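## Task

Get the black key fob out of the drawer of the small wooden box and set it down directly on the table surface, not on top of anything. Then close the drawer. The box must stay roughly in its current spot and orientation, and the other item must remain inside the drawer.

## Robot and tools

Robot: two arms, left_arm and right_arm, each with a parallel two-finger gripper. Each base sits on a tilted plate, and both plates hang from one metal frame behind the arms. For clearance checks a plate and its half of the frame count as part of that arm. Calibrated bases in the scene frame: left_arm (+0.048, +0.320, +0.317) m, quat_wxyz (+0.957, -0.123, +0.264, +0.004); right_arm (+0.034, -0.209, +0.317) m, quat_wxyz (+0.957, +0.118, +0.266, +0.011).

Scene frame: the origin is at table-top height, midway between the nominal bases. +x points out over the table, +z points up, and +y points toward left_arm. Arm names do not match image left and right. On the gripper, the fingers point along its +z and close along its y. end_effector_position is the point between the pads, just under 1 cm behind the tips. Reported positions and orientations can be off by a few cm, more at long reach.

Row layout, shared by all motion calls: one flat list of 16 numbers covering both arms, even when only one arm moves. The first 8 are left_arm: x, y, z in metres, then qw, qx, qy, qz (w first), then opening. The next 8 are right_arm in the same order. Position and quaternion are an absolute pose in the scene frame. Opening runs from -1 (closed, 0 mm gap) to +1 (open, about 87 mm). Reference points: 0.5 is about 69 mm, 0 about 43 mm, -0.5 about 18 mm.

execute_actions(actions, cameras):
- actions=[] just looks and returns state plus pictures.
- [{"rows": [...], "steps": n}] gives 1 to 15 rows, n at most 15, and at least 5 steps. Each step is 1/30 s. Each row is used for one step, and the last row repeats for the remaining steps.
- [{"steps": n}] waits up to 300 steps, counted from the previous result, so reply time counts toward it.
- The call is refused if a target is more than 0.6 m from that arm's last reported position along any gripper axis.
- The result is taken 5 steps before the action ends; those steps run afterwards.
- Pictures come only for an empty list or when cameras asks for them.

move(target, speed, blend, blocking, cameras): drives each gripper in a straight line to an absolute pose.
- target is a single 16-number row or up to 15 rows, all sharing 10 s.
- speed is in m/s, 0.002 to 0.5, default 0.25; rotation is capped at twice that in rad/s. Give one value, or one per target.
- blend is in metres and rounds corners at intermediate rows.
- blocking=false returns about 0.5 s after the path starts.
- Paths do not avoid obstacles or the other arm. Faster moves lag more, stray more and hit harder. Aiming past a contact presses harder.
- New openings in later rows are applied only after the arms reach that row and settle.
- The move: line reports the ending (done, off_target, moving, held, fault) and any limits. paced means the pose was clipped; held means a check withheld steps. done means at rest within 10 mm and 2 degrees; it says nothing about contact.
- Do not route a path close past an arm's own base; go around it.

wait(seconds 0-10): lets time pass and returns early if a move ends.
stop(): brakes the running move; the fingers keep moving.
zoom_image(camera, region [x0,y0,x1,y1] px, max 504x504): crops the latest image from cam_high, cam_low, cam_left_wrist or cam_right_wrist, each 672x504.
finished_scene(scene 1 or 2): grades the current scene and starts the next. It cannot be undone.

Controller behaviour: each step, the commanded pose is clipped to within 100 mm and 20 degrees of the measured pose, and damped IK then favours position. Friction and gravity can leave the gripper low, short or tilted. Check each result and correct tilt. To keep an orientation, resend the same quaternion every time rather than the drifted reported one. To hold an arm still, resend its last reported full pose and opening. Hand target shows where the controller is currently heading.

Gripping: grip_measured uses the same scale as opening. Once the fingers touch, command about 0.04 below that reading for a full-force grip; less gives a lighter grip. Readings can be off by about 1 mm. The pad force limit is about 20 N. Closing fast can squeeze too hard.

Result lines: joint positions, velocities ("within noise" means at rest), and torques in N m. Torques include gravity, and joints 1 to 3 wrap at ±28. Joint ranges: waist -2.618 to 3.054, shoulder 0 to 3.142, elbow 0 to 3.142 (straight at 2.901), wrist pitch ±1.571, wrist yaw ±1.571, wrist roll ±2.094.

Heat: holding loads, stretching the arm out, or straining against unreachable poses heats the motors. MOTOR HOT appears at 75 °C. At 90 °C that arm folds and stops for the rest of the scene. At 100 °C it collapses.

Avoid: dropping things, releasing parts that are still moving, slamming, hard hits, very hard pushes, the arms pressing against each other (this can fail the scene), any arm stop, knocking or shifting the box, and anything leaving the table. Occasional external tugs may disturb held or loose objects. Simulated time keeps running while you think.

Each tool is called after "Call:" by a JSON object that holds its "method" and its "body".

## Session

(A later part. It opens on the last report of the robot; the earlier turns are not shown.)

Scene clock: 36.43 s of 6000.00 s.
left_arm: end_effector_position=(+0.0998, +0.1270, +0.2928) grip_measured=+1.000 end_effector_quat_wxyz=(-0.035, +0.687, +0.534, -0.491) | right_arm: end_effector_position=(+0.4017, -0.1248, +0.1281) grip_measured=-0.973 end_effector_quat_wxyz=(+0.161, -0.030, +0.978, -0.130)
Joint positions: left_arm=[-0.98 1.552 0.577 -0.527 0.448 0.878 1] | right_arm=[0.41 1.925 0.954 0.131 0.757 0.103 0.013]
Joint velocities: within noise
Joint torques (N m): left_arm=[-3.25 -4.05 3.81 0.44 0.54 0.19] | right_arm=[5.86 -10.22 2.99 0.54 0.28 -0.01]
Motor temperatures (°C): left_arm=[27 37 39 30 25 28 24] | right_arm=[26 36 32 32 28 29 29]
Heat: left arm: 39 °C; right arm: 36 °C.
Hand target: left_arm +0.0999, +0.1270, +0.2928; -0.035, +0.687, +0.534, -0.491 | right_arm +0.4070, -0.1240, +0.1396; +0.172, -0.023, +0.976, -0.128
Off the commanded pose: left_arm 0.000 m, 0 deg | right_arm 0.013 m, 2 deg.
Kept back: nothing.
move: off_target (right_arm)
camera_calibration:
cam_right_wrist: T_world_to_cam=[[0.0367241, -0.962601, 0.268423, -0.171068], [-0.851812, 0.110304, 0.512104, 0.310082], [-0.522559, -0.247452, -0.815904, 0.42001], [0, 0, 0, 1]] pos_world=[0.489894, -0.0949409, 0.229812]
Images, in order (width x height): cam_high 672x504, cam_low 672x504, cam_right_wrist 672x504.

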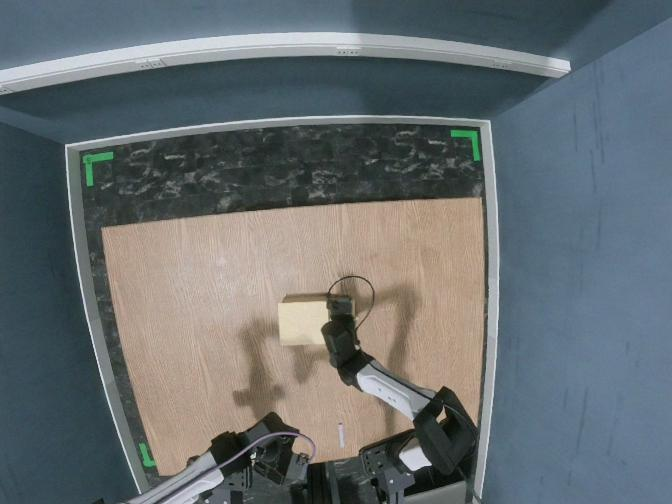

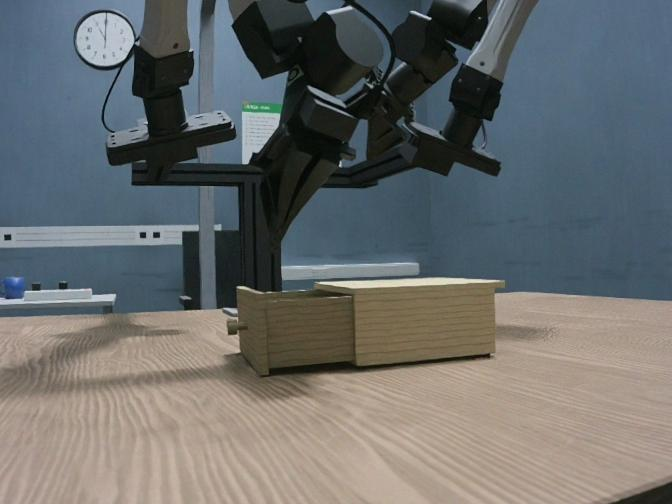

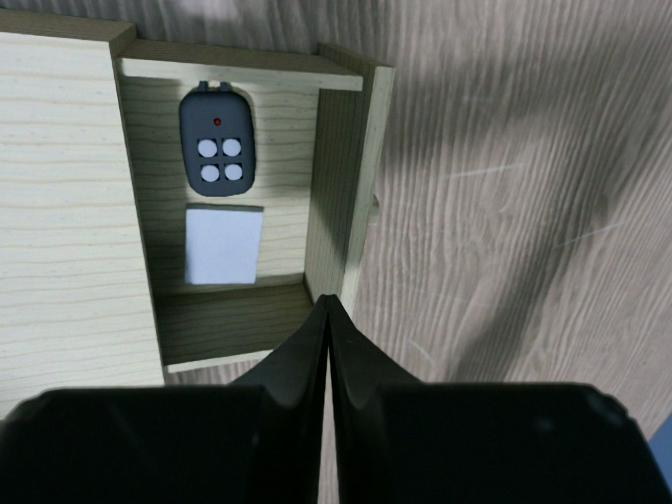

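Call:
{"method": "move", "body": {"target": [0.0998,0.1270,0.2928,-0.035,0.687,0.534,-0.491,1,0.40,-0.15,0.20,0.1711,0.1659,0.9707,-0.0293,-0.08], "speed": 0.15, "cameras": ["cam_right_wrist","cam_low"]}}

Call:
{"method": "zoom_image", "body": {"camera": "cam_low", "region": [160, 20, 360, 200]}}

Scene clock: 38.63 s of 6000.00 s.
left_arm: end_effector_position=(+0.0998, +0.1270, +0.2928) grip_measured=+1.000 end_effector_quat_wxyz=(-0.035, +0.687, +0.534, -0.491) | right_arm: end_effector_position=(+0.3983, -0.1453, +0.1936) grip_measured=-0.080 end_effector_quat_wxyz=(+0.167, +0.154, +0.973, -0.034)
Joint positions: left_arm=[-0.98 1.552 0.577 -0.527 0.448 0.878 1] | right_arm=[0.343 1.558 0.837 -0.072 0.581 0.43 0.46]
Joint velocities: within noise
Joint torques (N m): left_arm=[-3.19 -4.11 3.81 0.43 0.53 0.19] | right_arm=[2.14 -9.14 4.1 0.6 -0.03 -0.06]
Motor temperatures (°C): left_arm=[27 37 39 30 25 28 24] | right_arm=[26 36 32 32 28 29 29]
Heat: left arm: 39 °C; right arm: 36 °C.
Hand target: left_arm +0.0999, +0.1270, +0.2928; -0.035, +0.687, +0.534, -0.491 | right_arm +0.4000, -0.1498, +0.1998; +0.171, +0.166, +0.971, -0.029
Off the commanded pose: left_arm 0.000 m, 0 deg | right_arm 0.008 m, 2 deg.
Kept back: nothing.
move: done
camera_calibration:
cam_right_wrist: T_world_to_cam=[[-0.291917, -0.95623, 0.0202308, -0.0283859], [-0.819011, 0.260839, 0.511062, 0.284884], [-0.493969, 0.132618, -0.859306, 0.518808], [0, 0, 0, 1]] pos_world=[0.481312, -0.170256, 0.300796]
Images, in order (width x height): cam_low 672x504, cam_right_wrist 672x504.

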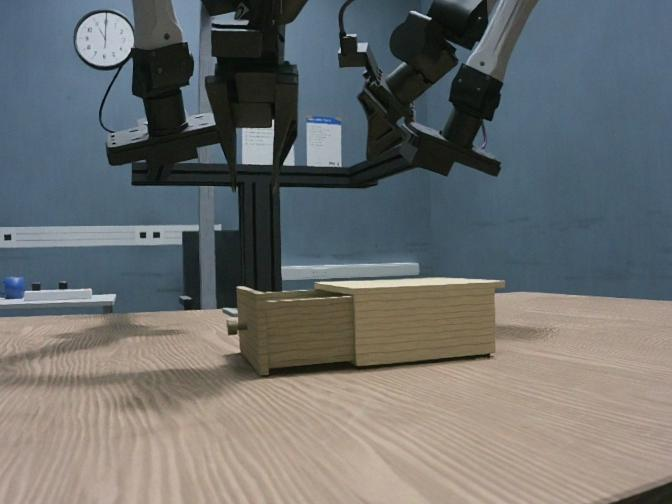

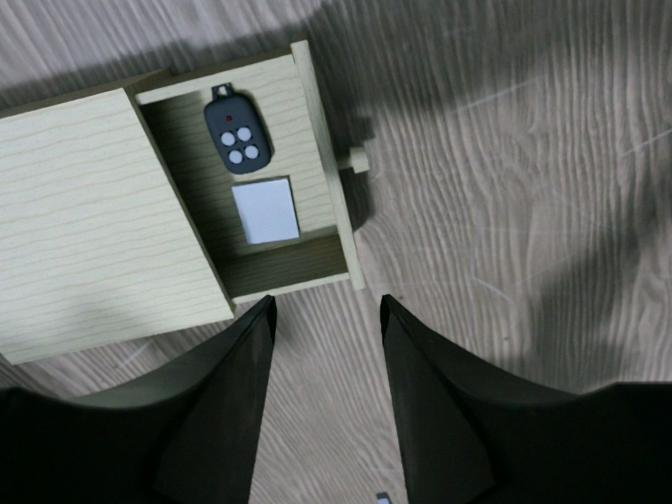

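Scaled by 2.520 from the camera's 672x504 image, which has a finer 960x720 frame.

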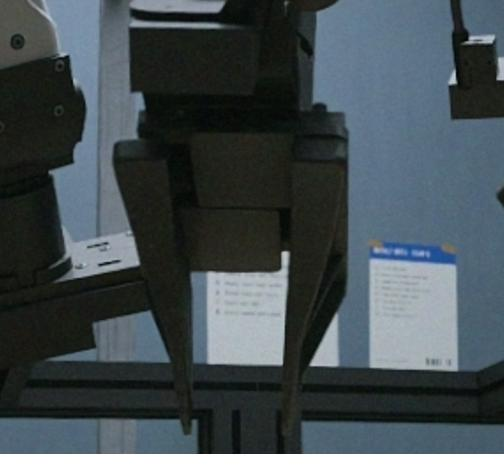

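Call:
{"method": "move", "body": {"target": [[0.0998,0.1270,0.2928,-0.035,0.687,0.534,-0.491,1,0.375,-0.123,0.13,0.1715,0.0252,0.9831,-0.0576,-1],[0.0998,0.1270,0.2928,-0.035,0.687,0.534,-0.491,1,0.375,-0.123,0.042,0.1715,0.0252,0.9831,-0.0576,-1]], "speed": [0.12,0.06], "cameras": ["cam_right_wrist","cam_low"]}}

Scene clock: 47.87 s of 6000.00 s.
left_arm: end_effector_position=(+0.0998, +0.1270, +0.2928) grip_measured=+1.000 end_effector_quat_wxyz=(-0.035, +0.687, +0.534, -0.491) | right_arm: end_effector_position=(+0.3731, -0.1215, +0.0472) grip_measured=-0.973 end_effector_quat_wxyz=(+0.170, +0.024, +0.983, -0.059)
Joint positions: left_arm=[-0.98 1.552 0.577 -0.527 0.448 0.878 1] | right_arm=[0.287 2.154 0.861 0.545 0.549 0.11 0.013]
Joint velocities: within noise
Joint torques (N m): left_arm=[-3.23 -4.1 3.79 0.44 0.54 0.19] | right_arm=[3.3 -5.89 2.39 0.88 0.03 -0.23]
Motor temperatures (°C): left_arm=[27 37 39 30 25 28 24] | right_arm=[26 36 32 31 28 29 29]
Heat: left arm: 39 °C; right arm: 36 °C.
Hand target: left_arm +0.0999, +0.1270, +0.2928; -0.035, +0.687, +0.534, -0.491 | right_arm +0.3749, -0.1231, +0.0421; +0.171, +0.025, +0.983, -0.058
Off the commanded pose: left_arm 0.000 m, 0 deg | right_arm 0.006 m, 0 deg.
Kept back: nothing.
move: done
camera_calibration:
cam_right_wrist: T_world_to_cam=[[-0.0480681, -0.992486, 0.112519, -0.109777], [-0.856273, 0.098945, 0.506957, 0.327254], [-0.514282, -0.0719781, -0.854596, 0.359953], [0, 0, 0, 1]] pos_world=[0.460059, -0.115423, 0.154063]
Images, in order (width x height): cam_low 672x504, cam_right_wrist 672x504.

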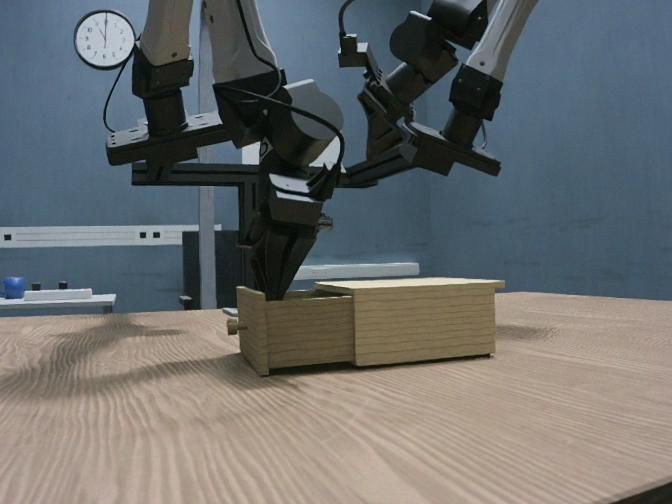

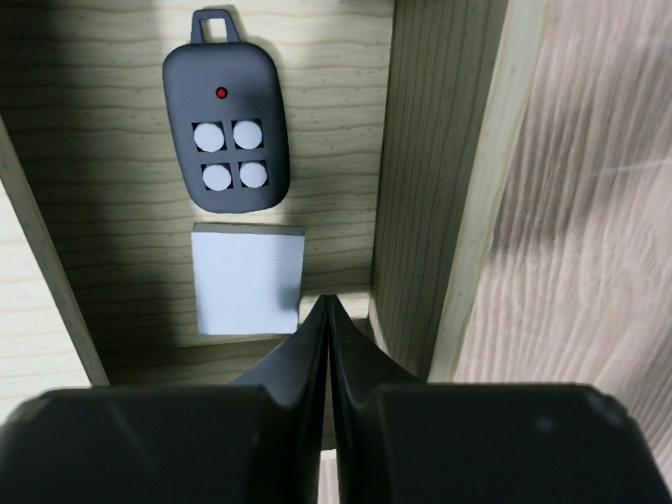

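Call:
{"method": "move", "body": {"target": [0.0998,0.1270,0.2928,-0.035,0.687,0.534,-0.491,1,0.375,-0.1245,0.022,0.1715,0.0252,0.9831,-0.0576,-1], "speed": 0.04, "cameras": ["cam_right_wrist"]}}

Scene clock: 51.33 s of 6000.00 s.
left_arm: end_effector_position=(+0.0998, +0.1270, +0.2928) grip_measured=+1.000 end_effector_quat_wxyz=(-0.035, +0.687, +0.534, -0.491) | right_arm: end_effector_position=(+0.3740, -0.1228, +0.0276) grip_measured=-0.973 end_effector_quat_wxyz=(+0.170, +0.025, +0.983, -0.059)
Joint positions: left_arm=[-0.98 1.552 0.577 -0.527 0.448 0.878 1] | right_arm=[0.263 2.231 0.899 0.593 0.532 0.091 0.013]
Joint velocities: within noise
Joint torques (N m): left_arm=[-3.22 -4.03 3.84 0.44 0.55 0.19] | right_arm=[3.22 -6.04 1.98 0.92 0 -0.23]
Motor temperatures (°C): left_arm=[27 37 39 30 25 27 23] | right_arm=[26 36 31 31 28 29 29]
Heat: left arm: 39 °C; right arm: 36 °C.
Hand target: left_arm +0.0999, +0.1270, +0.2928; -0.035, +0.687, +0.534, -0.491 | right_arm +0.3750, -0.1247, +0.0222; +0.172, +0.025, +0.983, -0.058
Off the commanded pose: left_arm 0.000 m, 0 deg | right_arm 0.006 m, 0 deg.
Kept back: nothing.
move: done
camera_calibration:
cam_right_wrist: T_world_to_cam=[[-0.0488039, -0.992471, 0.112338, -0.108452], [-0.856655, 0.0994245, 0.506219, 0.338329], [-0.513577, -0.0715298, -0.855057, 0.343315], [0, 0, 0, 1]] pos_world=[0.460857, -0.116716, 0.134469]
Images, in order (width x height): cam_right_wrist 672x504.

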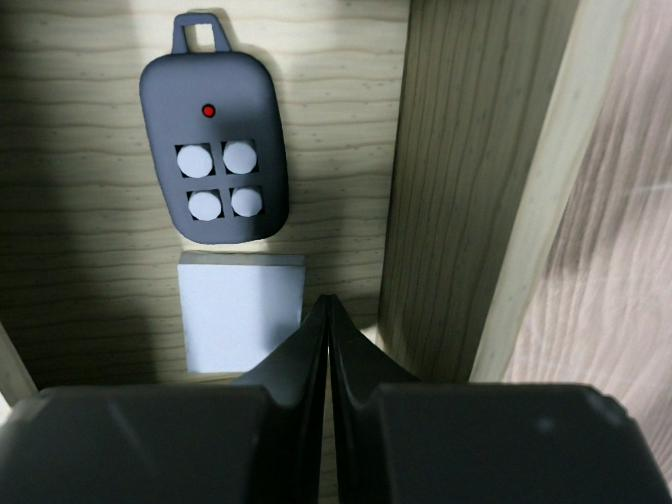

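Call:
{"method": "move", "body": {"target": [0.0998,0.1270,0.2928,-0.035,0.687,0.534,-0.491,1,0.375,-0.1245,0.014,0.1715,0.0252,0.9831,-0.0576,-1], "speed": 0.03, "cameras": ["cam_right_wrist"]}}

Scene clock: 52.27 s of 6000.00 s.
left_arm: end_effector_position=(+0.0998, +0.1270, +0.2928) grip_measured=+1.000 end_effector_quat_wxyz=(-0.035, +0.687, +0.534, -0.491) | right_arm: end_effector_position=(+0.3744, -0.1224, +0.0236) grip_measured=-0.973 end_effector_quat_wxyz=(+0.171, +0.022, +0.983, -0.059)
Joint positions: left_arm=[-0.98 1.552 0.577 -0.527 0.448 0.878 1] | right_arm=[0.261 2.248 0.909 0.603 0.531 0.083 0.013]
Joint velocities: within noise
Joint torques (N m): left_arm=[-3.23 -4.12 3.85 0.43 0.56 0.19] | right_arm=[2.71 -4.98 2.85 0.98 -0.07 -0.19]
Motor temperatures (°C): left_arm=[27 37 39 30 25 27 23] | right_arm=[26 36 31 31 28 29 29]
Heat: left arm: 39 °C; right arm: 36 °C.
Hand target: left_arm +0.0999, +0.1270, +0.2928; -0.035, +0.687, +0.534, -0.491 | right_arm +0.3747, -0.1247, +0.0144; +0.171, +0.025, +0.983, -0.058
Off the commanded pose: left_arm 0.000 m, 0 deg | right_arm 0.010 m, 0 deg.
Kept back: nothing.
move: done
camera_calibration:
cam_right_wrist: T_world_to_cam=[[-0.0437429, -0.992449, 0.114592, -0.109525], [-0.857764, 0.096113, 0.504978, 0.340729], [-0.512179, -0.0762034, -0.855492, 0.339064], [0, 0, 0, 1]] pos_world=[0.461135, -0.115609, 0.130557]
Images, in order (width x height): cam_right_wrist 672x504.

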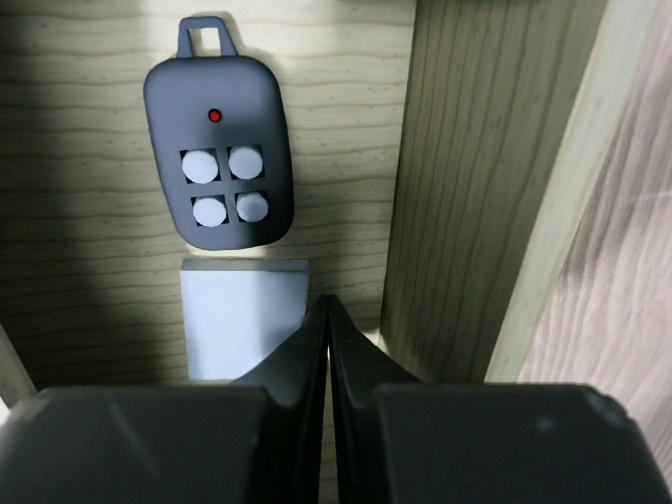

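Call:
{"method": "move", "body": {"target": [[0.0998,0.1270,0.2928,-0.035,0.687,0.534,-0.491,1,0.375,-0.1235,0.0185,0.1715,0.0252,0.9831,-0.0576,-1],[0.0998,0.1270,0.2928,-0.035,0.687,0.534,-0.491,1,0.373,-0.095,0.0185,0.1758,0.0493,0.98,0.0798,-1]], "speed": 0.05, "cameras": ["cam_right_wrist","cam_low"]}}

Scene clock: 56.50 s of 6000.00 s.
left_arm: end_effector_position=(+0.0998, +0.1270, +0.2928) grip_measured=+1.000 end_effector_quat_wxyz=(-0.035, +0.687, +0.534, -0.491) | right_arm: end_effector_position=(+0.3795, -0.0950, +0.0259) grip_measured=-0.973 end_effector_quat_wxyz=(+0.188, +0.044, +0.979, +0.072)
Joint positions: left_arm=[-0.98 1.552 0.577 -0.527 0.448 0.878 1] | right_arm=[0.21 2.227 0.855 0.706 0.243 0.116 0.013]
Joint velocities: within noise
Joint torques (N m): left_arm=[-3.23 -4.07 3.84 0.43 0.54 0.18] | right_arm=[2.74 -5.6 1.72 0.83 -0.3 -0.03]
Motor temperatures (°C): left_arm=[27 37 39 30 25 27 23] | right_arm=[26 36 31 31 28 29 29]
Heat: left arm: 39 °C; right arm: 36 °C.
Hand target: left_arm +0.0999, +0.1270, +0.2928; -0.035, +0.687, +0.534, -0.491 | right_arm +0.3728, -0.0951, +0.0188; +0.176, +0.049, +0.980, +0.080
Off the commanded pose: left_arm 0.000 m, 0 deg | right_arm 0.010 m, 2 deg.
Kept back: nothing.
move: done
camera_calibration:
cam_right_wrist: T_world_to_cam=[[-0.0385591, -0.987652, -0.151846, -0.0770831], [-0.879119, -0.0387113, 0.475028, 0.337313], [-0.475041, 0.151808, -0.86677, 0.353603], [0, 0, 0, 1]] pos_world=[0.461542, -0.116753, 0.134555]
Images, in order (width x height): cam_low 672x504, cam_right_wrist 672x504.

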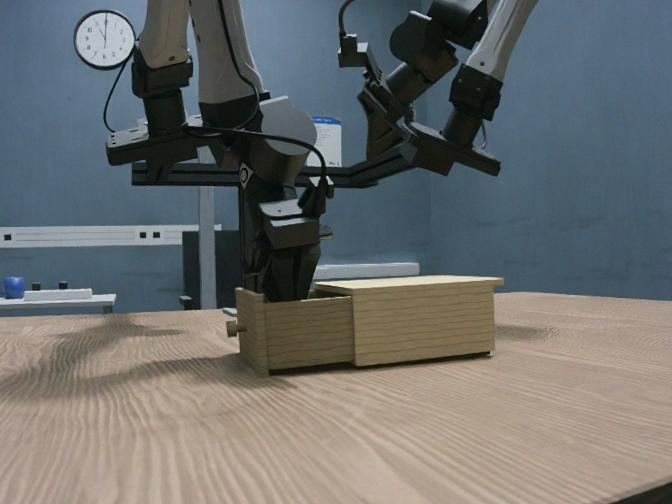

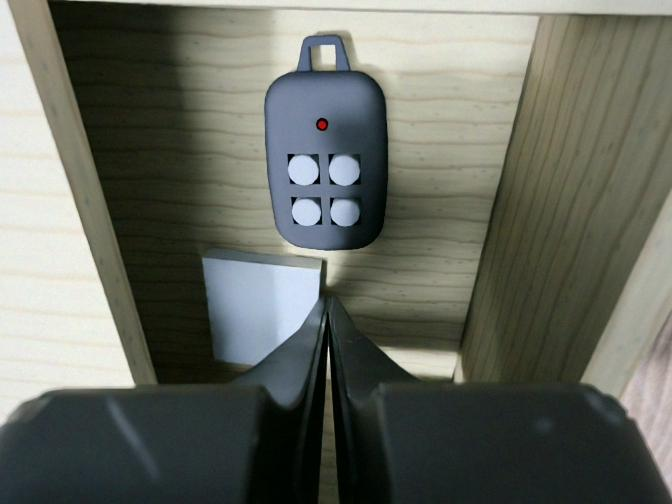

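Call:
{"method": "zoom_image", "body": {"camera": "cam_low", "region": [200, 250, 520, 400]}}

Scaled by 1.575 from the camera's 672x504 image, which has a finer 960x720 frame.

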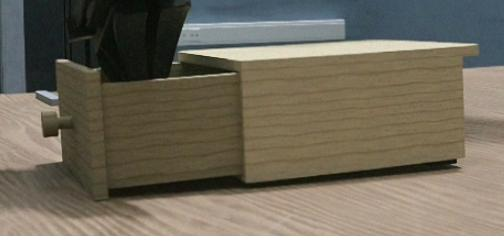

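Call:
{"method": "move", "body": {"target": [[0.0998,0.1270,0.2928,-0.035,0.687,0.534,-0.491,1,0.373,-0.094,0.027,0.1758,0.0493,0.98,0.0798,-1],[0.0998,0.1270,0.2928,-0.035,0.687,0.534,-0.491,1,0.368,-0.074,0.026,0.1758,0.0493,0.98,0.0798,-1]], "speed": 0.04, "cameras": ["cam_right_wrist","cam_low"]}}

Call:
{"method": "zoom_image", "body": {"camera": "cam_low", "region": [200, 250, 520, 400]}}

Scene clock: 58.07 s of 6000.00 s.
left_arm: end_effector_position=(+0.0998, +0.1270, +0.2928) grip_measured=+1.000 end_effector_quat_wxyz=(-0.035, +0.687, +0.534, -0.491) | right_arm: end_effector_position=(+0.3774, -0.0780, +0.0313) grip_measured=-0.973 end_effector_quat_wxyz=(+0.188, +0.051, +0.977, +0.083)
Joint positions: left_arm=[-0.98 1.552 0.577 -0.527 0.448 0.878 1] | right_arm=[0.25 2.227 0.855 0.702 0.256 0.16 0.013]
Joint velocities: within noise
Joint torques (N m): left_arm=[-3.22 -4.1 3.82 0.44 0.54 0.19] | right_arm=[5.39 -5.59 1.4 0.79 0.03 -0.07]
Motor temperatures (°C): left_arm=[27 37 39 30 25 27 23] | right_arm=[26 36 31 31 28 29 29]
Heat: left arm: 39 °C; right arm: 36 °C.
Hand target: left_arm +0.0999, +0.1270, +0.2928; -0.035, +0.687, +0.534, -0.491 | right_arm +0.3679, -0.0742, +0.0263; +0.176, +0.049, +0.980, +0.080
Off the commanded pose: left_arm 0.000 m, 0 deg | right_arm 0.011 m, 1 deg.
Kept back: nothing.
move: off_target (right_arm)
camera_calibration:
cam_right_wrist: T_world_to_cam=[[-0.0482767, -0.983249, -0.175759, -0.0546935], [-0.8796, -0.0415232, 0.473898, 0.33354], [-0.473258, 0.177476, -0.862861, 0.355917], [0, 0, 0, 1]] pos_world=[0.459182, -0.103094, 0.139431]
Images, in order (width x height): cam_low 672x504, cam_right_wrist 672x504.

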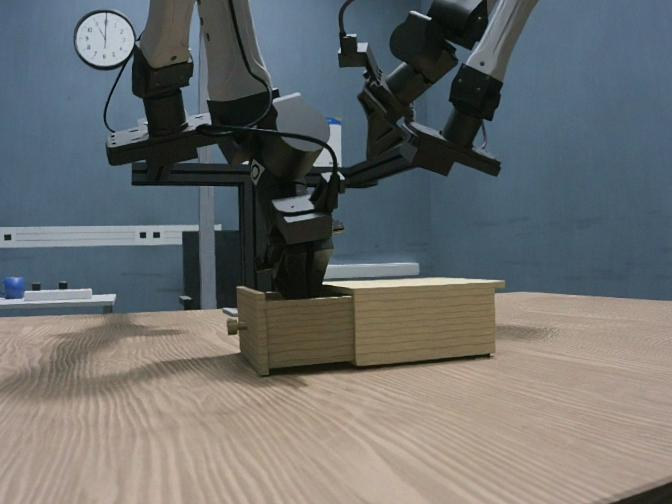

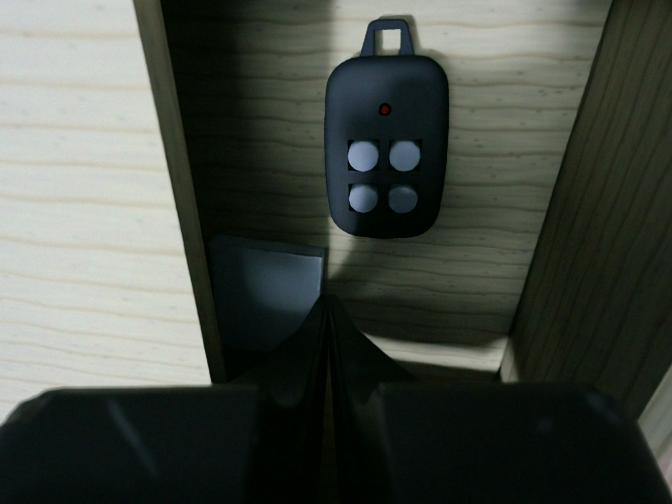

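Scaled by 1.575 from the camera's 672x504 image, which has a finer 960x720 frame.

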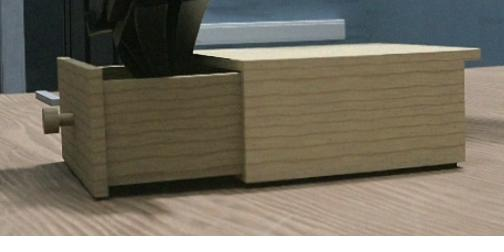

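Call:
{"method": "move", "body": {"target": [[0.0998,0.1270,0.2928,-0.035,0.687,0.534,-0.491,1,0.377,-0.084,0.036,0.1758,0.0493,0.98,0.0798,-1],[0.0998,0.1270,0.2928,-0.035,0.687,0.534,-0.491,1,0.38,-0.112,0.13,0.1758,0.0493,0.98,0.0798,-1],[0.0998,0.1270,0.2928,-0.035,0.687,0.534,-0.491,1,0.455,-0.110,0.15,0.3898,0.0273,0.9183,0.0643,-1]], "speed": [0.05,0.08,0.12], "blend": 0.01, "cameras": []}}

Call:
{"method": "move", "body": {"target": [0.0998,0.1270,0.2928,-0.035,0.687,0.534,-0.491,1,0.460,-0.106,0.115,0.3898,0.0273,0.9183,0.0643,-0.46], "speed": 0.08, "cameras": ["cam_right_wrist","cam_low"]}}

Scene clock: 64.10 s of 6000.00 s.
left_arm: end_effector_position=(+0.0998, +0.1270, +0.2928) grip_measured=+1.000 end_effector_quat_wxyz=(-0.035, +0.687, +0.534, -0.491) | right_arm: end_effector_position=(+0.4596, -0.1145, +0.1531) grip_measured=-0.973 end_effector_quat_wxyz=(+0.391, +0.035, +0.918, +0.065)
Joint positions: left_arm=[-0.98 1.552 0.577 -0.527 0.448 0.878 1] | right_arm=[0.273 1.853 0.632 0.986 0.305 -0.02 0.013]
Joint velocities: within noise
Joint torques (N m): left_arm=[-3.21 -4.04 3.79 0.43 0.54 0.2] | right_arm=[4.81 -5.39 1.8 1.56 -0.04 -0.28]
Motor temperatures (°C): left_arm=[27 37 39 30 25 27 23] | right_arm=[26 36 31 32 28 29 29]
Heat: left arm: 39 °C; right arm: 36 °C.
Hand target: left_arm +0.0999, +0.1270, +0.2928; -0.035, +0.687, +0.534, -0.491 | right_arm +0.4549, -0.1100, +0.1501; +0.389, +0.027, +0.918, +0.065
Off the commanded pose: left_arm 0.000 m, 0 deg | right_arm 0.007 m, 1 deg.
Kept back: nothing.
move: done; blend cut to 0.0083 m at target 1
No camera images: "cameras" was empty.

Scene clock: 65.10 s of 6000.00 s.
left_arm: end_effector_position=(+0.0998, +0.1270, +0.2928) grip_measured=+1.000 end_effector_quat_wxyz=(-0.035, +0.687, +0.534, -0.491) | right_arm: end_effector_position=(+0.4561, -0.1039, +0.1182) grip_measured=-0.460 end_effector_quat_wxyz=(+0.384, +0.028, +0.920, +0.065)
Joint positions: left_arm=[-0.98 1.552 0.577 -0.527 0.448 0.878 1] | right_arm=[0.265 2.018 0.688 1.081 0.294 -0.029 0.27]
Joint velocities: within noise
Joint torques (N m): left_arm=[-3.23 -4.07 3.81 0.43 0.54 0.18] | right_arm=[2.7 -5.76 3.06 1.49 -0.23 -0.27]
Motor temperatures (°C): left_arm=[27 37 39 30 25 27 23] | right_arm=[26 36 31 32 28 29 29]
Heat: left arm: 39 °C; right arm: 36 °C.
Hand target: left_arm +0.0999, +0.1270, +0.2928; -0.035, +0.687, +0.534, -0.491 | right_arm +0.4598, -0.1061, +0.1150; +0.389, +0.027, +0.918, +0.064
Off the commanded pose: left_arm 0.000 m, 0 deg | right_arm 0.005 m, 1 deg.
Kept back: nothing.
move: done
camera_calibration:
cam_right_wrist: T_world_to_cam=[[0.0134115, -0.991647, -0.128281, -0.0958043], [-0.99609, -0.0244541, 0.0848979, 0.461443], [-0.0873258, 0.126641, -0.988097, 0.306231], [0, 0, 0, 1]] pos_world=[0.487665, -0.122501, 0.25112]
Images, in order (width x height): cam_low 672x504, cam_right_wrist 672x504.

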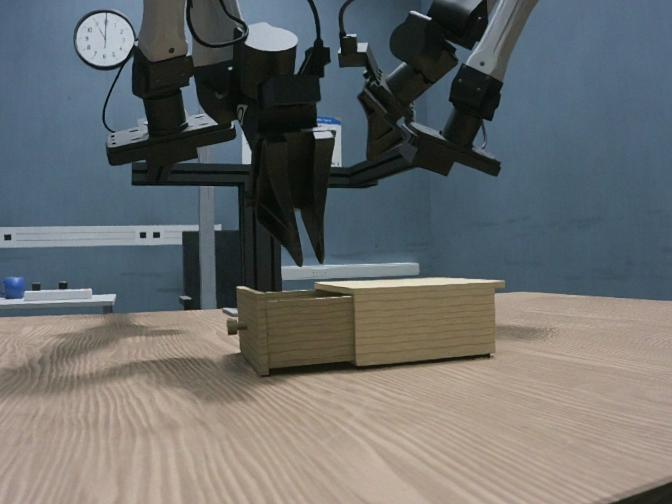

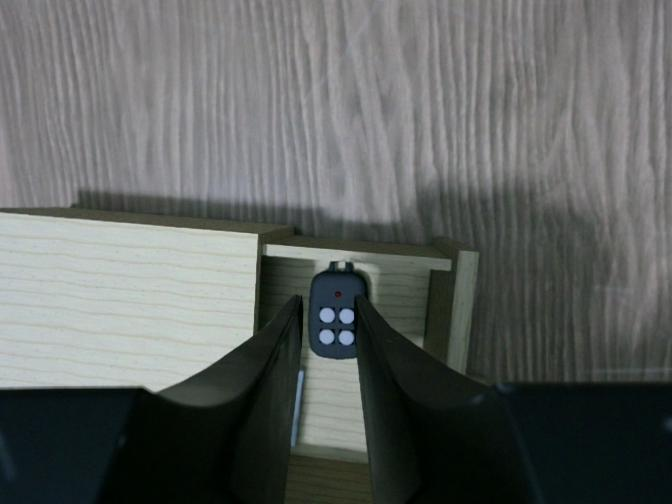

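Call:
{"method": "move", "body": {"target": [0.0998,0.1270,0.2928,-0.035,0.687,0.534,-0.491,1,0.463,-0.098,0.058,0.3898,0.0273,0.9183,0.0643,-0.46], "speed": 0.05, "cameras": ["cam_right_wrist","cam_low"]}}

Scene clock: 67.17 s of 6000.00 s.
left_arm: end_effector_position=(+0.0998, +0.1270, +0.2928) grip_measured=+1.000 end_effector_quat_wxyz=(-0.035, +0.687, +0.534, -0.491) | right_arm: end_effector_position=(+0.4612, -0.0951, +0.0621) grip_measured=-0.460 end_effector_quat_wxyz=(+0.385, +0.029, +0.920, +0.066)
Joint positions: left_arm=[-0.98 1.552 0.577 -0.527 0.448 0.878 1] | right_arm=[0.228 2.268 0.832 1.191 0.258 -0.038 0.27]
Joint velocities: within noise
Joint torques (N m): left_arm=[-3.23 -4.05 3.77 0.43 0.54 0.18] | right_arm=[3.04 -6.16 2.14 1.58 -0.2 -0.29]
Motor temperatures (°C): left_arm=[27 37 39 30 25 27 23] | right_arm=[26 36 31 32 28 29 29]
Heat: left arm: 39 °C; right arm: 36 °C.
Hand target: left_arm +0.0999, +0.1270, +0.2928; -0.035, +0.687, +0.534, -0.491 | right_arm +0.4628, -0.0981, +0.0580; +0.389, +0.027, +0.918, +0.064
Off the commanded pose: left_arm 0.000 m, 0 deg | right_arm 0.005 m, 1 deg.
Kept back: nothing.
move: done
camera_calibration:
cam_right_wrist: T_world_to_cam=[[0.0132708, -0.99152, -0.129276, -0.0941372], [-0.996294, -0.0240995, 0.0825638, 0.471798], [-0.0849791, 0.127701, -0.988165, 0.249158], [0, 0, 0, 1]] pos_world=[0.492472, -0.113787, 0.195086]
Images, in order (width x height): cam_low 672x504, cam_right_wrist 672x504.

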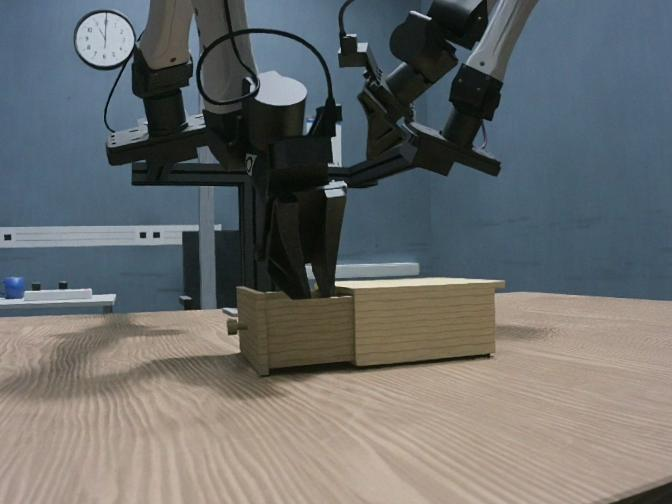

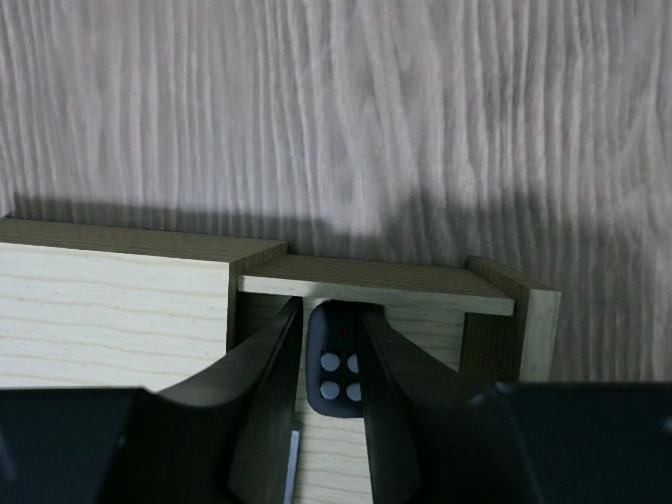

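Call:
{"method": "move", "body": {"target": [0.0998,0.1270,0.2928,-0.035,0.687,0.534,-0.491,1,0.4625,-0.098,0.026,0.3898,0.0273,0.9183,0.0643,-0.46], "speed": 0.03, "cameras": ["cam_right_wrist","cam_low"]}}

Call:
{"method": "zoom_image", "body": {"camera": "cam_low", "region": [200, 150, 520, 400]}}

Scene clock: 68.93 s of 6000.00 s.
left_arm: end_effector_position=(+0.0998, +0.1270, +0.2928) grip_measured=+1.000 end_effector_quat_wxyz=(-0.035, +0.687, +0.534, -0.491) | right_arm: end_effector_position=(+0.4634, -0.0949, +0.0323) grip_measured=-0.460 end_effector_quat_wxyz=(+0.389, +0.030, +0.918, +0.065)
Joint positions: left_arm=[-0.98 1.552 0.577 -0.527 0.448 0.878 1] | right_arm=[0.201 2.391 0.916 1.241 0.232 -0.046 0.27]
Joint velocities: within noise
Joint torques (N m): left_arm=[-3.25 -4.1 3.79 0.44 0.54 0.18] | right_arm=[3.11 -6 1.87 1.48 -0.25 -0.27]
Motor temperatures (°C): left_arm=[27 37 39 30 25 27 23] | right_arm=[26 36 31 32 28 29 29]
Heat: left arm: 39 °C; right arm: 36 °C.
Hand target: left_arm +0.0999, +0.1270, +0.2928; -0.035, +0.687, +0.534, -0.491 | right_arm +0.4623, -0.0981, +0.0261; +0.390, +0.027, +0.918, +0.064
Off the commanded pose: left_arm 0.000 m, 0 deg | right_arm 0.007 m, 0 deg.
Kept back: nothing.
move: done
camera_calibration:
cam_right_wrist: T_world_to_cam=[[0.0114665, -0.991542, -0.12928, -0.0969718], [-0.99702, -0.0212008, 0.0741729, 0.47735], [-0.0762864, 0.128045, -0.98883, 0.215938], [0, 0, 0, 1]] pos_world=[0.493512, -0.113681, 0.165583]
Images, in order (width x height): cam_low 672x504, cam_right_wrist 672x504.

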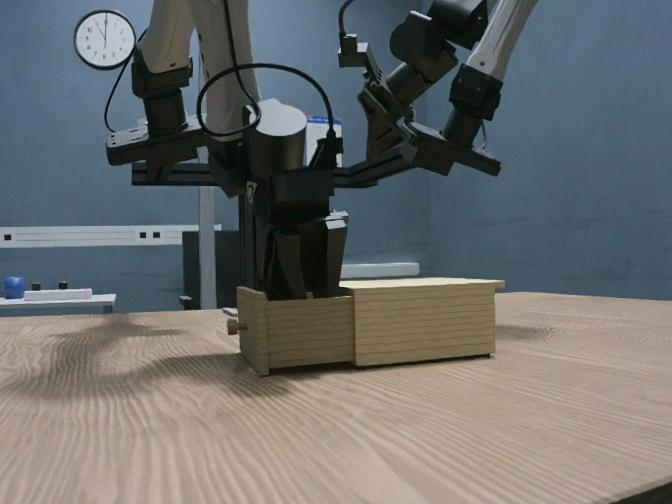

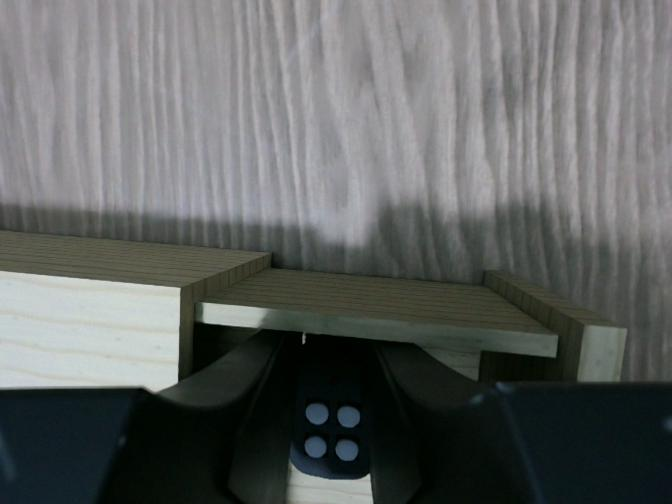

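Scaled by 1.575 from the camera's 672x504 image, which has a finer 960x720 frame.

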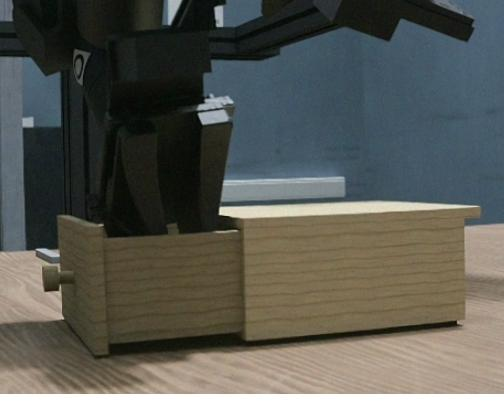

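Call:
{"method": "move", "body": {"target": [[0.0998,0.1270,0.2928,-0.035,0.687,0.534,-0.491,1,0.4620,-0.098,0.0215,0.3898,0.0273,0.9183,0.0643,-0.46],[0.0998,0.1270,0.2928,-0.035,0.687,0.534,-0.491,1,0.434,-0.098,0.0225,0.3898,0.0273,0.9183,0.0643,-0.46]], "speed": 0.03, "cameras": ["cam_right_wrist","cam_low"]}}

Call:
{"method": "zoom_image", "body": {"camera": "cam_right_wrist", "region": [180, 260, 480, 504]}}

Scene clock: 70.57 s of 6000.00 s.
left_arm: end_effector_position=(+0.0998, +0.1270, +0.2928) grip_measured=+1.000 end_effector_quat_wxyz=(-0.035, +0.687, +0.534, -0.491) | right_arm: end_effector_position=(+0.4452, -0.0970, +0.0309) grip_measured=-0.460 end_effector_quat_wxyz=(+0.401, +0.033, +0.913, +0.066)
Joint positions: left_arm=[-0.98 1.552 0.577 -0.527 0.448 0.878 1] | right_arm=[0.199 2.435 0.854 1.375 0.227 -0.048 0.27]
Joint velocities: within noise
Joint torques (N m): left_arm=[-3.23 -4.05 3.78 0.43 0.55 0.18] | right_arm=[3.69 -5.61 -0.51 1.44 -0.13 -0.22]
Motor temperatures (°C): left_arm=[27 37 39 30 25 27 23] | right_arm=[26 36 31 32 28 29 29]
Heat: left arm: 39 °C; right arm: 36 °C.
Hand target: left_arm +0.0999, +0.1270, +0.2928; -0.035, +0.687, +0.534, -0.491 | right_arm +0.4340, -0.0982, +0.0228; +0.390, +0.028, +0.918, +0.064
Off the commanded pose: left_arm 0.000 m, 0 deg | right_arm 0.014 m, 2 deg.
Kept back: nothing.
move: off_target (right_arm)
camera_calibration:
cam_right_wrist: T_world_to_cam=[[0.00903552, -0.991049, -0.133191, -0.0978575], [-0.998711, -0.0155979, 0.0483095, 0.461319], [-0.0499546, 0.132583, -0.989912, 0.202143], [0, 0, 0, 1]] pos_world=[0.471707, -0.116587, 0.164784]
Images, in order (width x height): cam_low 672x504, cam_right_wrist 672x504.

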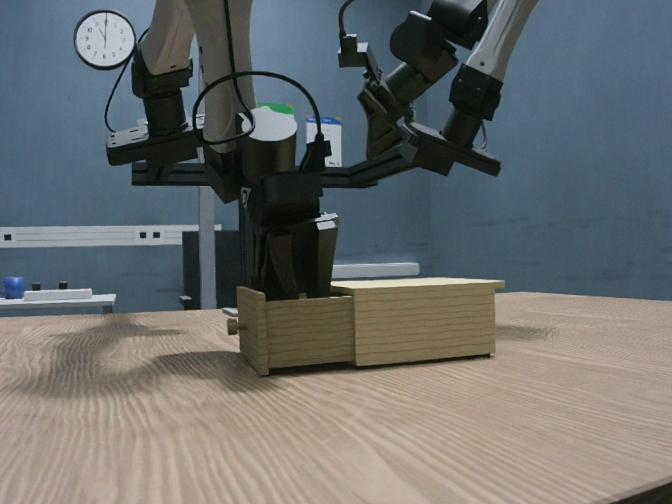

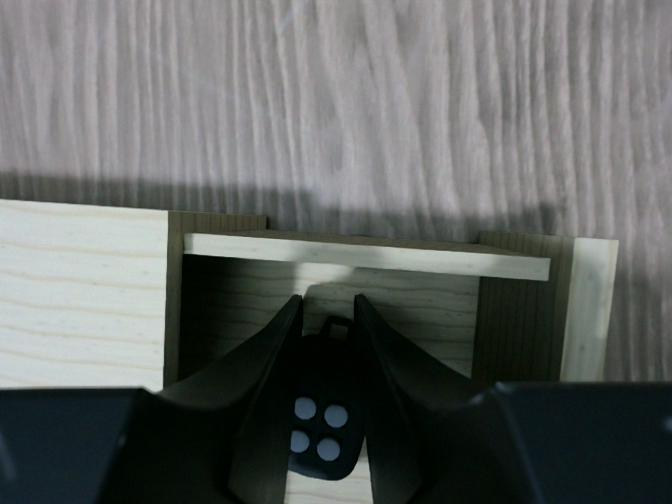

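Scaled by 1.680 from the camera's 672x504 image, which has a finer 960x720 frame.

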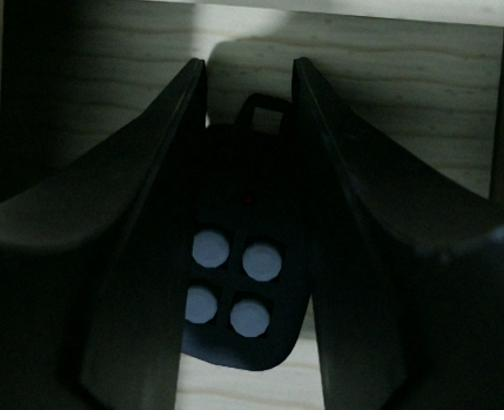

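Call:
{"method": "move", "body": {"target": [0.0998,0.1270,0.2928,-0.035,0.687,0.534,-0.491,1,0.412,-0.0985,0.0235,0.3898,0.0273,0.9183,0.0643,-0.46], "speed": 0.03, "cameras": ["cam_right_wrist","cam_low"]}}

Call:
{"method": "zoom_image", "body": {"camera": "cam_right_wrist", "region": [180, 200, 480, 504]}}

Scene clock: 72.47 s of 6000.00 s.
left_arm: end_effector_position=(+0.0998, +0.1270, +0.2928) grip_measured=+1.000 end_effector_quat_wxyz=(-0.035, +0.687, +0.534, -0.491) | right_arm: end_effector_position=(+0.4239, -0.0981, +0.0295) grip_measured=-0.460 end_effector_quat_wxyz=(+0.400, +0.031, +0.913, +0.069)
Joint positions: left_arm=[-0.98 1.552 0.577 -0.527 0.448 0.878 1] | right_arm=[0.2 2.469 0.793 1.466 0.222 -0.048 0.27]
Joint velocities: within noise
Joint torques (N m): left_arm=[-3.22 -4.12 3.78 0.44 0.55 0.2] | right_arm=[4.29 -5.26 -1.59 1.55 -0.02 -0.18]
Motor temperatures (°C): left_arm=[27 37 39 30 25 27 23] | right_arm=[26 36 31 32 28 29 29]
Heat: left arm: 39 °C; right arm: 36 °C.
Hand target: left_arm +0.0999, +0.1270, +0.2928; -0.035, +0.687, +0.534, -0.491 | right_arm +0.4119, -0.0986, +0.0236; +0.389, +0.027, +0.918, +0.064
Off the commanded pose: left_arm 0.000 m, 0 deg | right_arm 0.013 m, 1 deg.
Kept back: nothing.
move: off_target (right_arm)
camera_calibration:
cam_right_wrist: T_world_to_cam=[[0.0142148, -0.990499, -0.136785, -0.100957], [-0.998519, -0.0212457, 0.0500792, 0.439357], [-0.0525095, 0.13587, -0.989334, 0.20125], [0, 0, 0, 1]] pos_world=[0.450709, -0.118008, 0.163292]
Images, in order (width x height): cam_low 672x504, cam_right_wrist 672x504.

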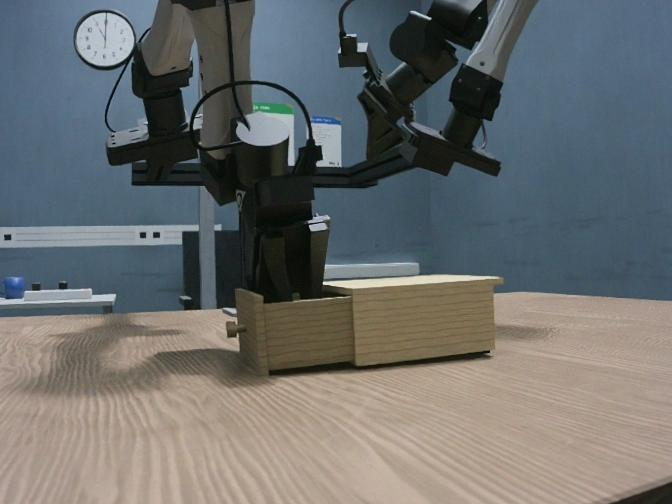

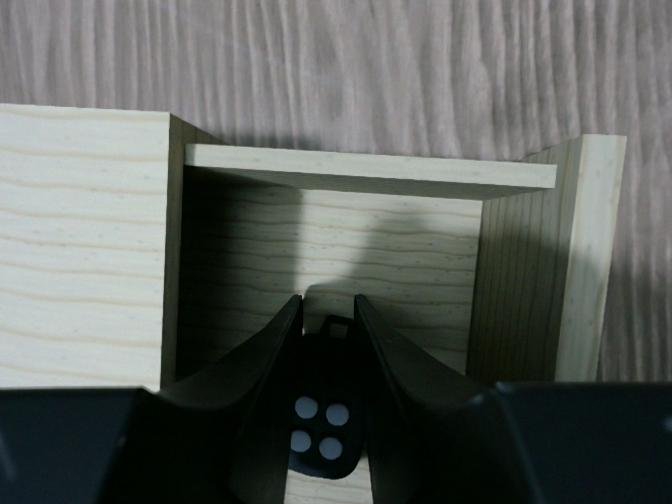

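Scaled by 1.658 from the camera's 672x504 image, which has a finer 960x720 frame.

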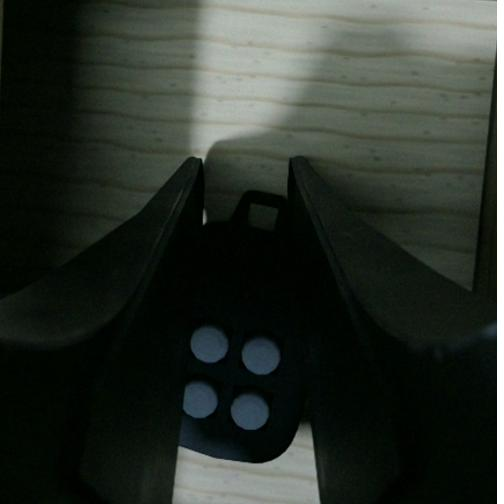

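Call:
{"method": "execute_actions", "body": {"actions": []}}

Scene clock: 73.73 s of 6000.00 s.
left_arm: end_effector_position=(+0.0998, +0.1270, +0.2928) grip_measured=+1.000 end_effector_quat_wxyz=(-0.035, +0.687, +0.534, -0.491) | right_arm: end_effector_position=(+0.4237, -0.0981, +0.0295) grip_measured=-0.460 end_effector_quat_wxyz=(+0.400, +0.031, +0.913, +0.069)
Joint positions: left_arm=[-0.98 1.552 0.577 -0.527 0.448 0.878 1] | right_arm=[0.2 2.469 0.792 1.467 0.222 -0.048 0.27]
Joint velocities: within noise
Joint torques (N m): left_arm=[-3.19 -4.08 3.85 0.44 0.54 0.18] | right_arm=[4.37 -5.45 -1.48 1.53 0.01 -0.2]
Motor temperatures (°C): left_arm=[27 37 39 30 25 27 23] | right_arm=[26 36 31 32 28 29 29]
Heat: left arm: 39 °C; right arm: 36 °C.
Hand target: left_arm +0.0999, +0.1270, +0.2928; -0.035, +0.687, +0.534, -0.491 | right_arm +0.4119, -0.0986, +0.0236; +0.390, +0.027, +0.918, +0.064
Off the commanded pose: left_arm 0.000 m, 0 deg | right_arm 0.013 m, 2 deg.
Steps of this call (1-38: nothing new was sent). Readings (end_effector_position of left_arm | right_arm):
1: (+0.0998, +0.1270, +0.2928) | (+0.4238, -0.0981, +0.0295)
2: (+0.0998, +0.1270, +0.2928) | (+0.4239, -0.0981, +0.0295)
4: (+0.0998, +0.1270, +0.2928) | (+0.4239, -0.0981, +0.0295)
8: (+0.0998, +0.1270, +0.2928) | (+0.4239, -0.0981, +0.0296)
38: the state above
camera_calibration:
cam_right_wrist: T_world_to_cam=[[0.0144195, -0.990455, -0.137084, -0.100977], [-0.998537, -0.0214098, 0.0496559, 0.439204], [-0.0521168, 0.136167, -0.989314, 0.201075], [0, 0, 0, 1]] pos_world=[0.450497, -0.11799, 0.163275]

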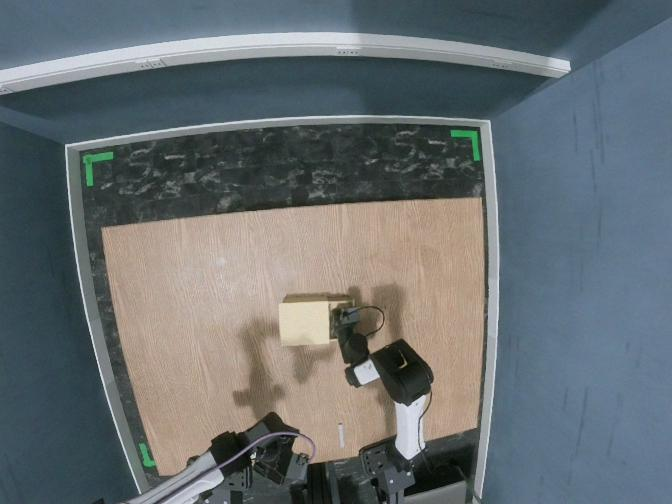

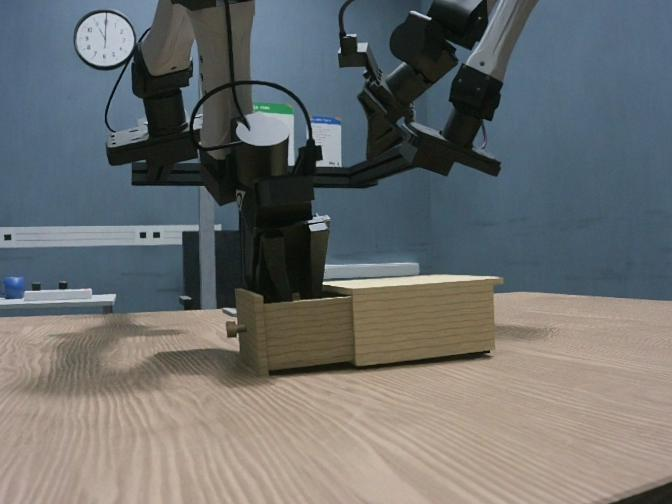

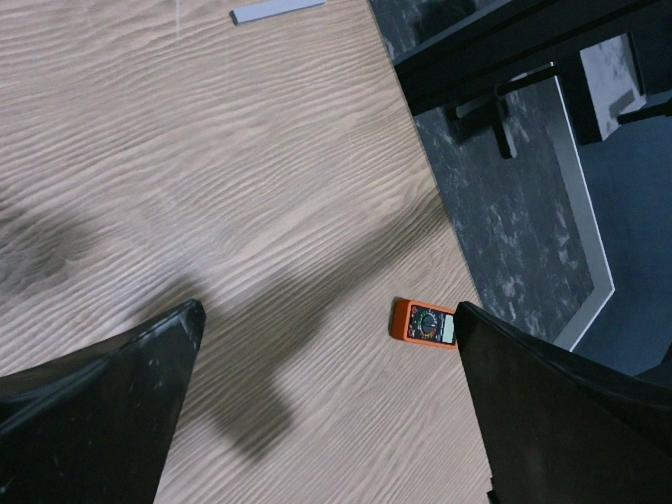

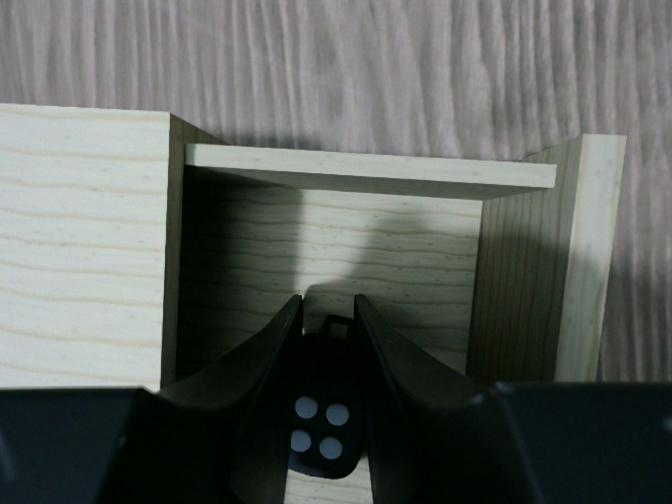

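Call:
{"method": "zoom_image", "body": {"camera": "cam_right_wrist", "region": [220, 260, 440, 425]}}

Call:
{"method": "zoom_image", "body": {"camera": "cam_low", "region": [200, 200, 400, 350]}}

Scaled by 2.291 from the camera's 672x504 image, which has a finer 960x720 frame.

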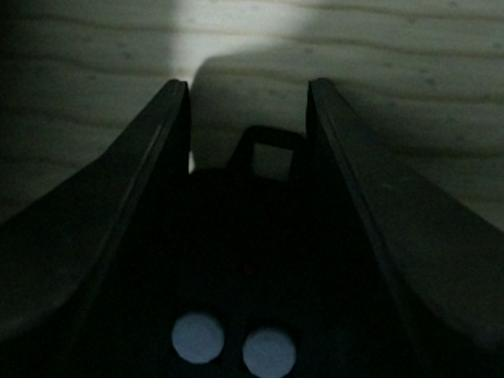

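Scaled by 2.520 from the camera's 672x504 image, which has a finer 960x720 frame.

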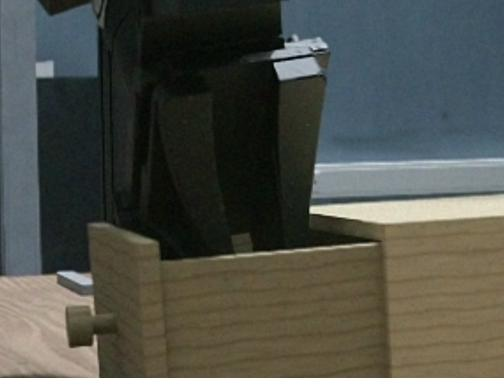

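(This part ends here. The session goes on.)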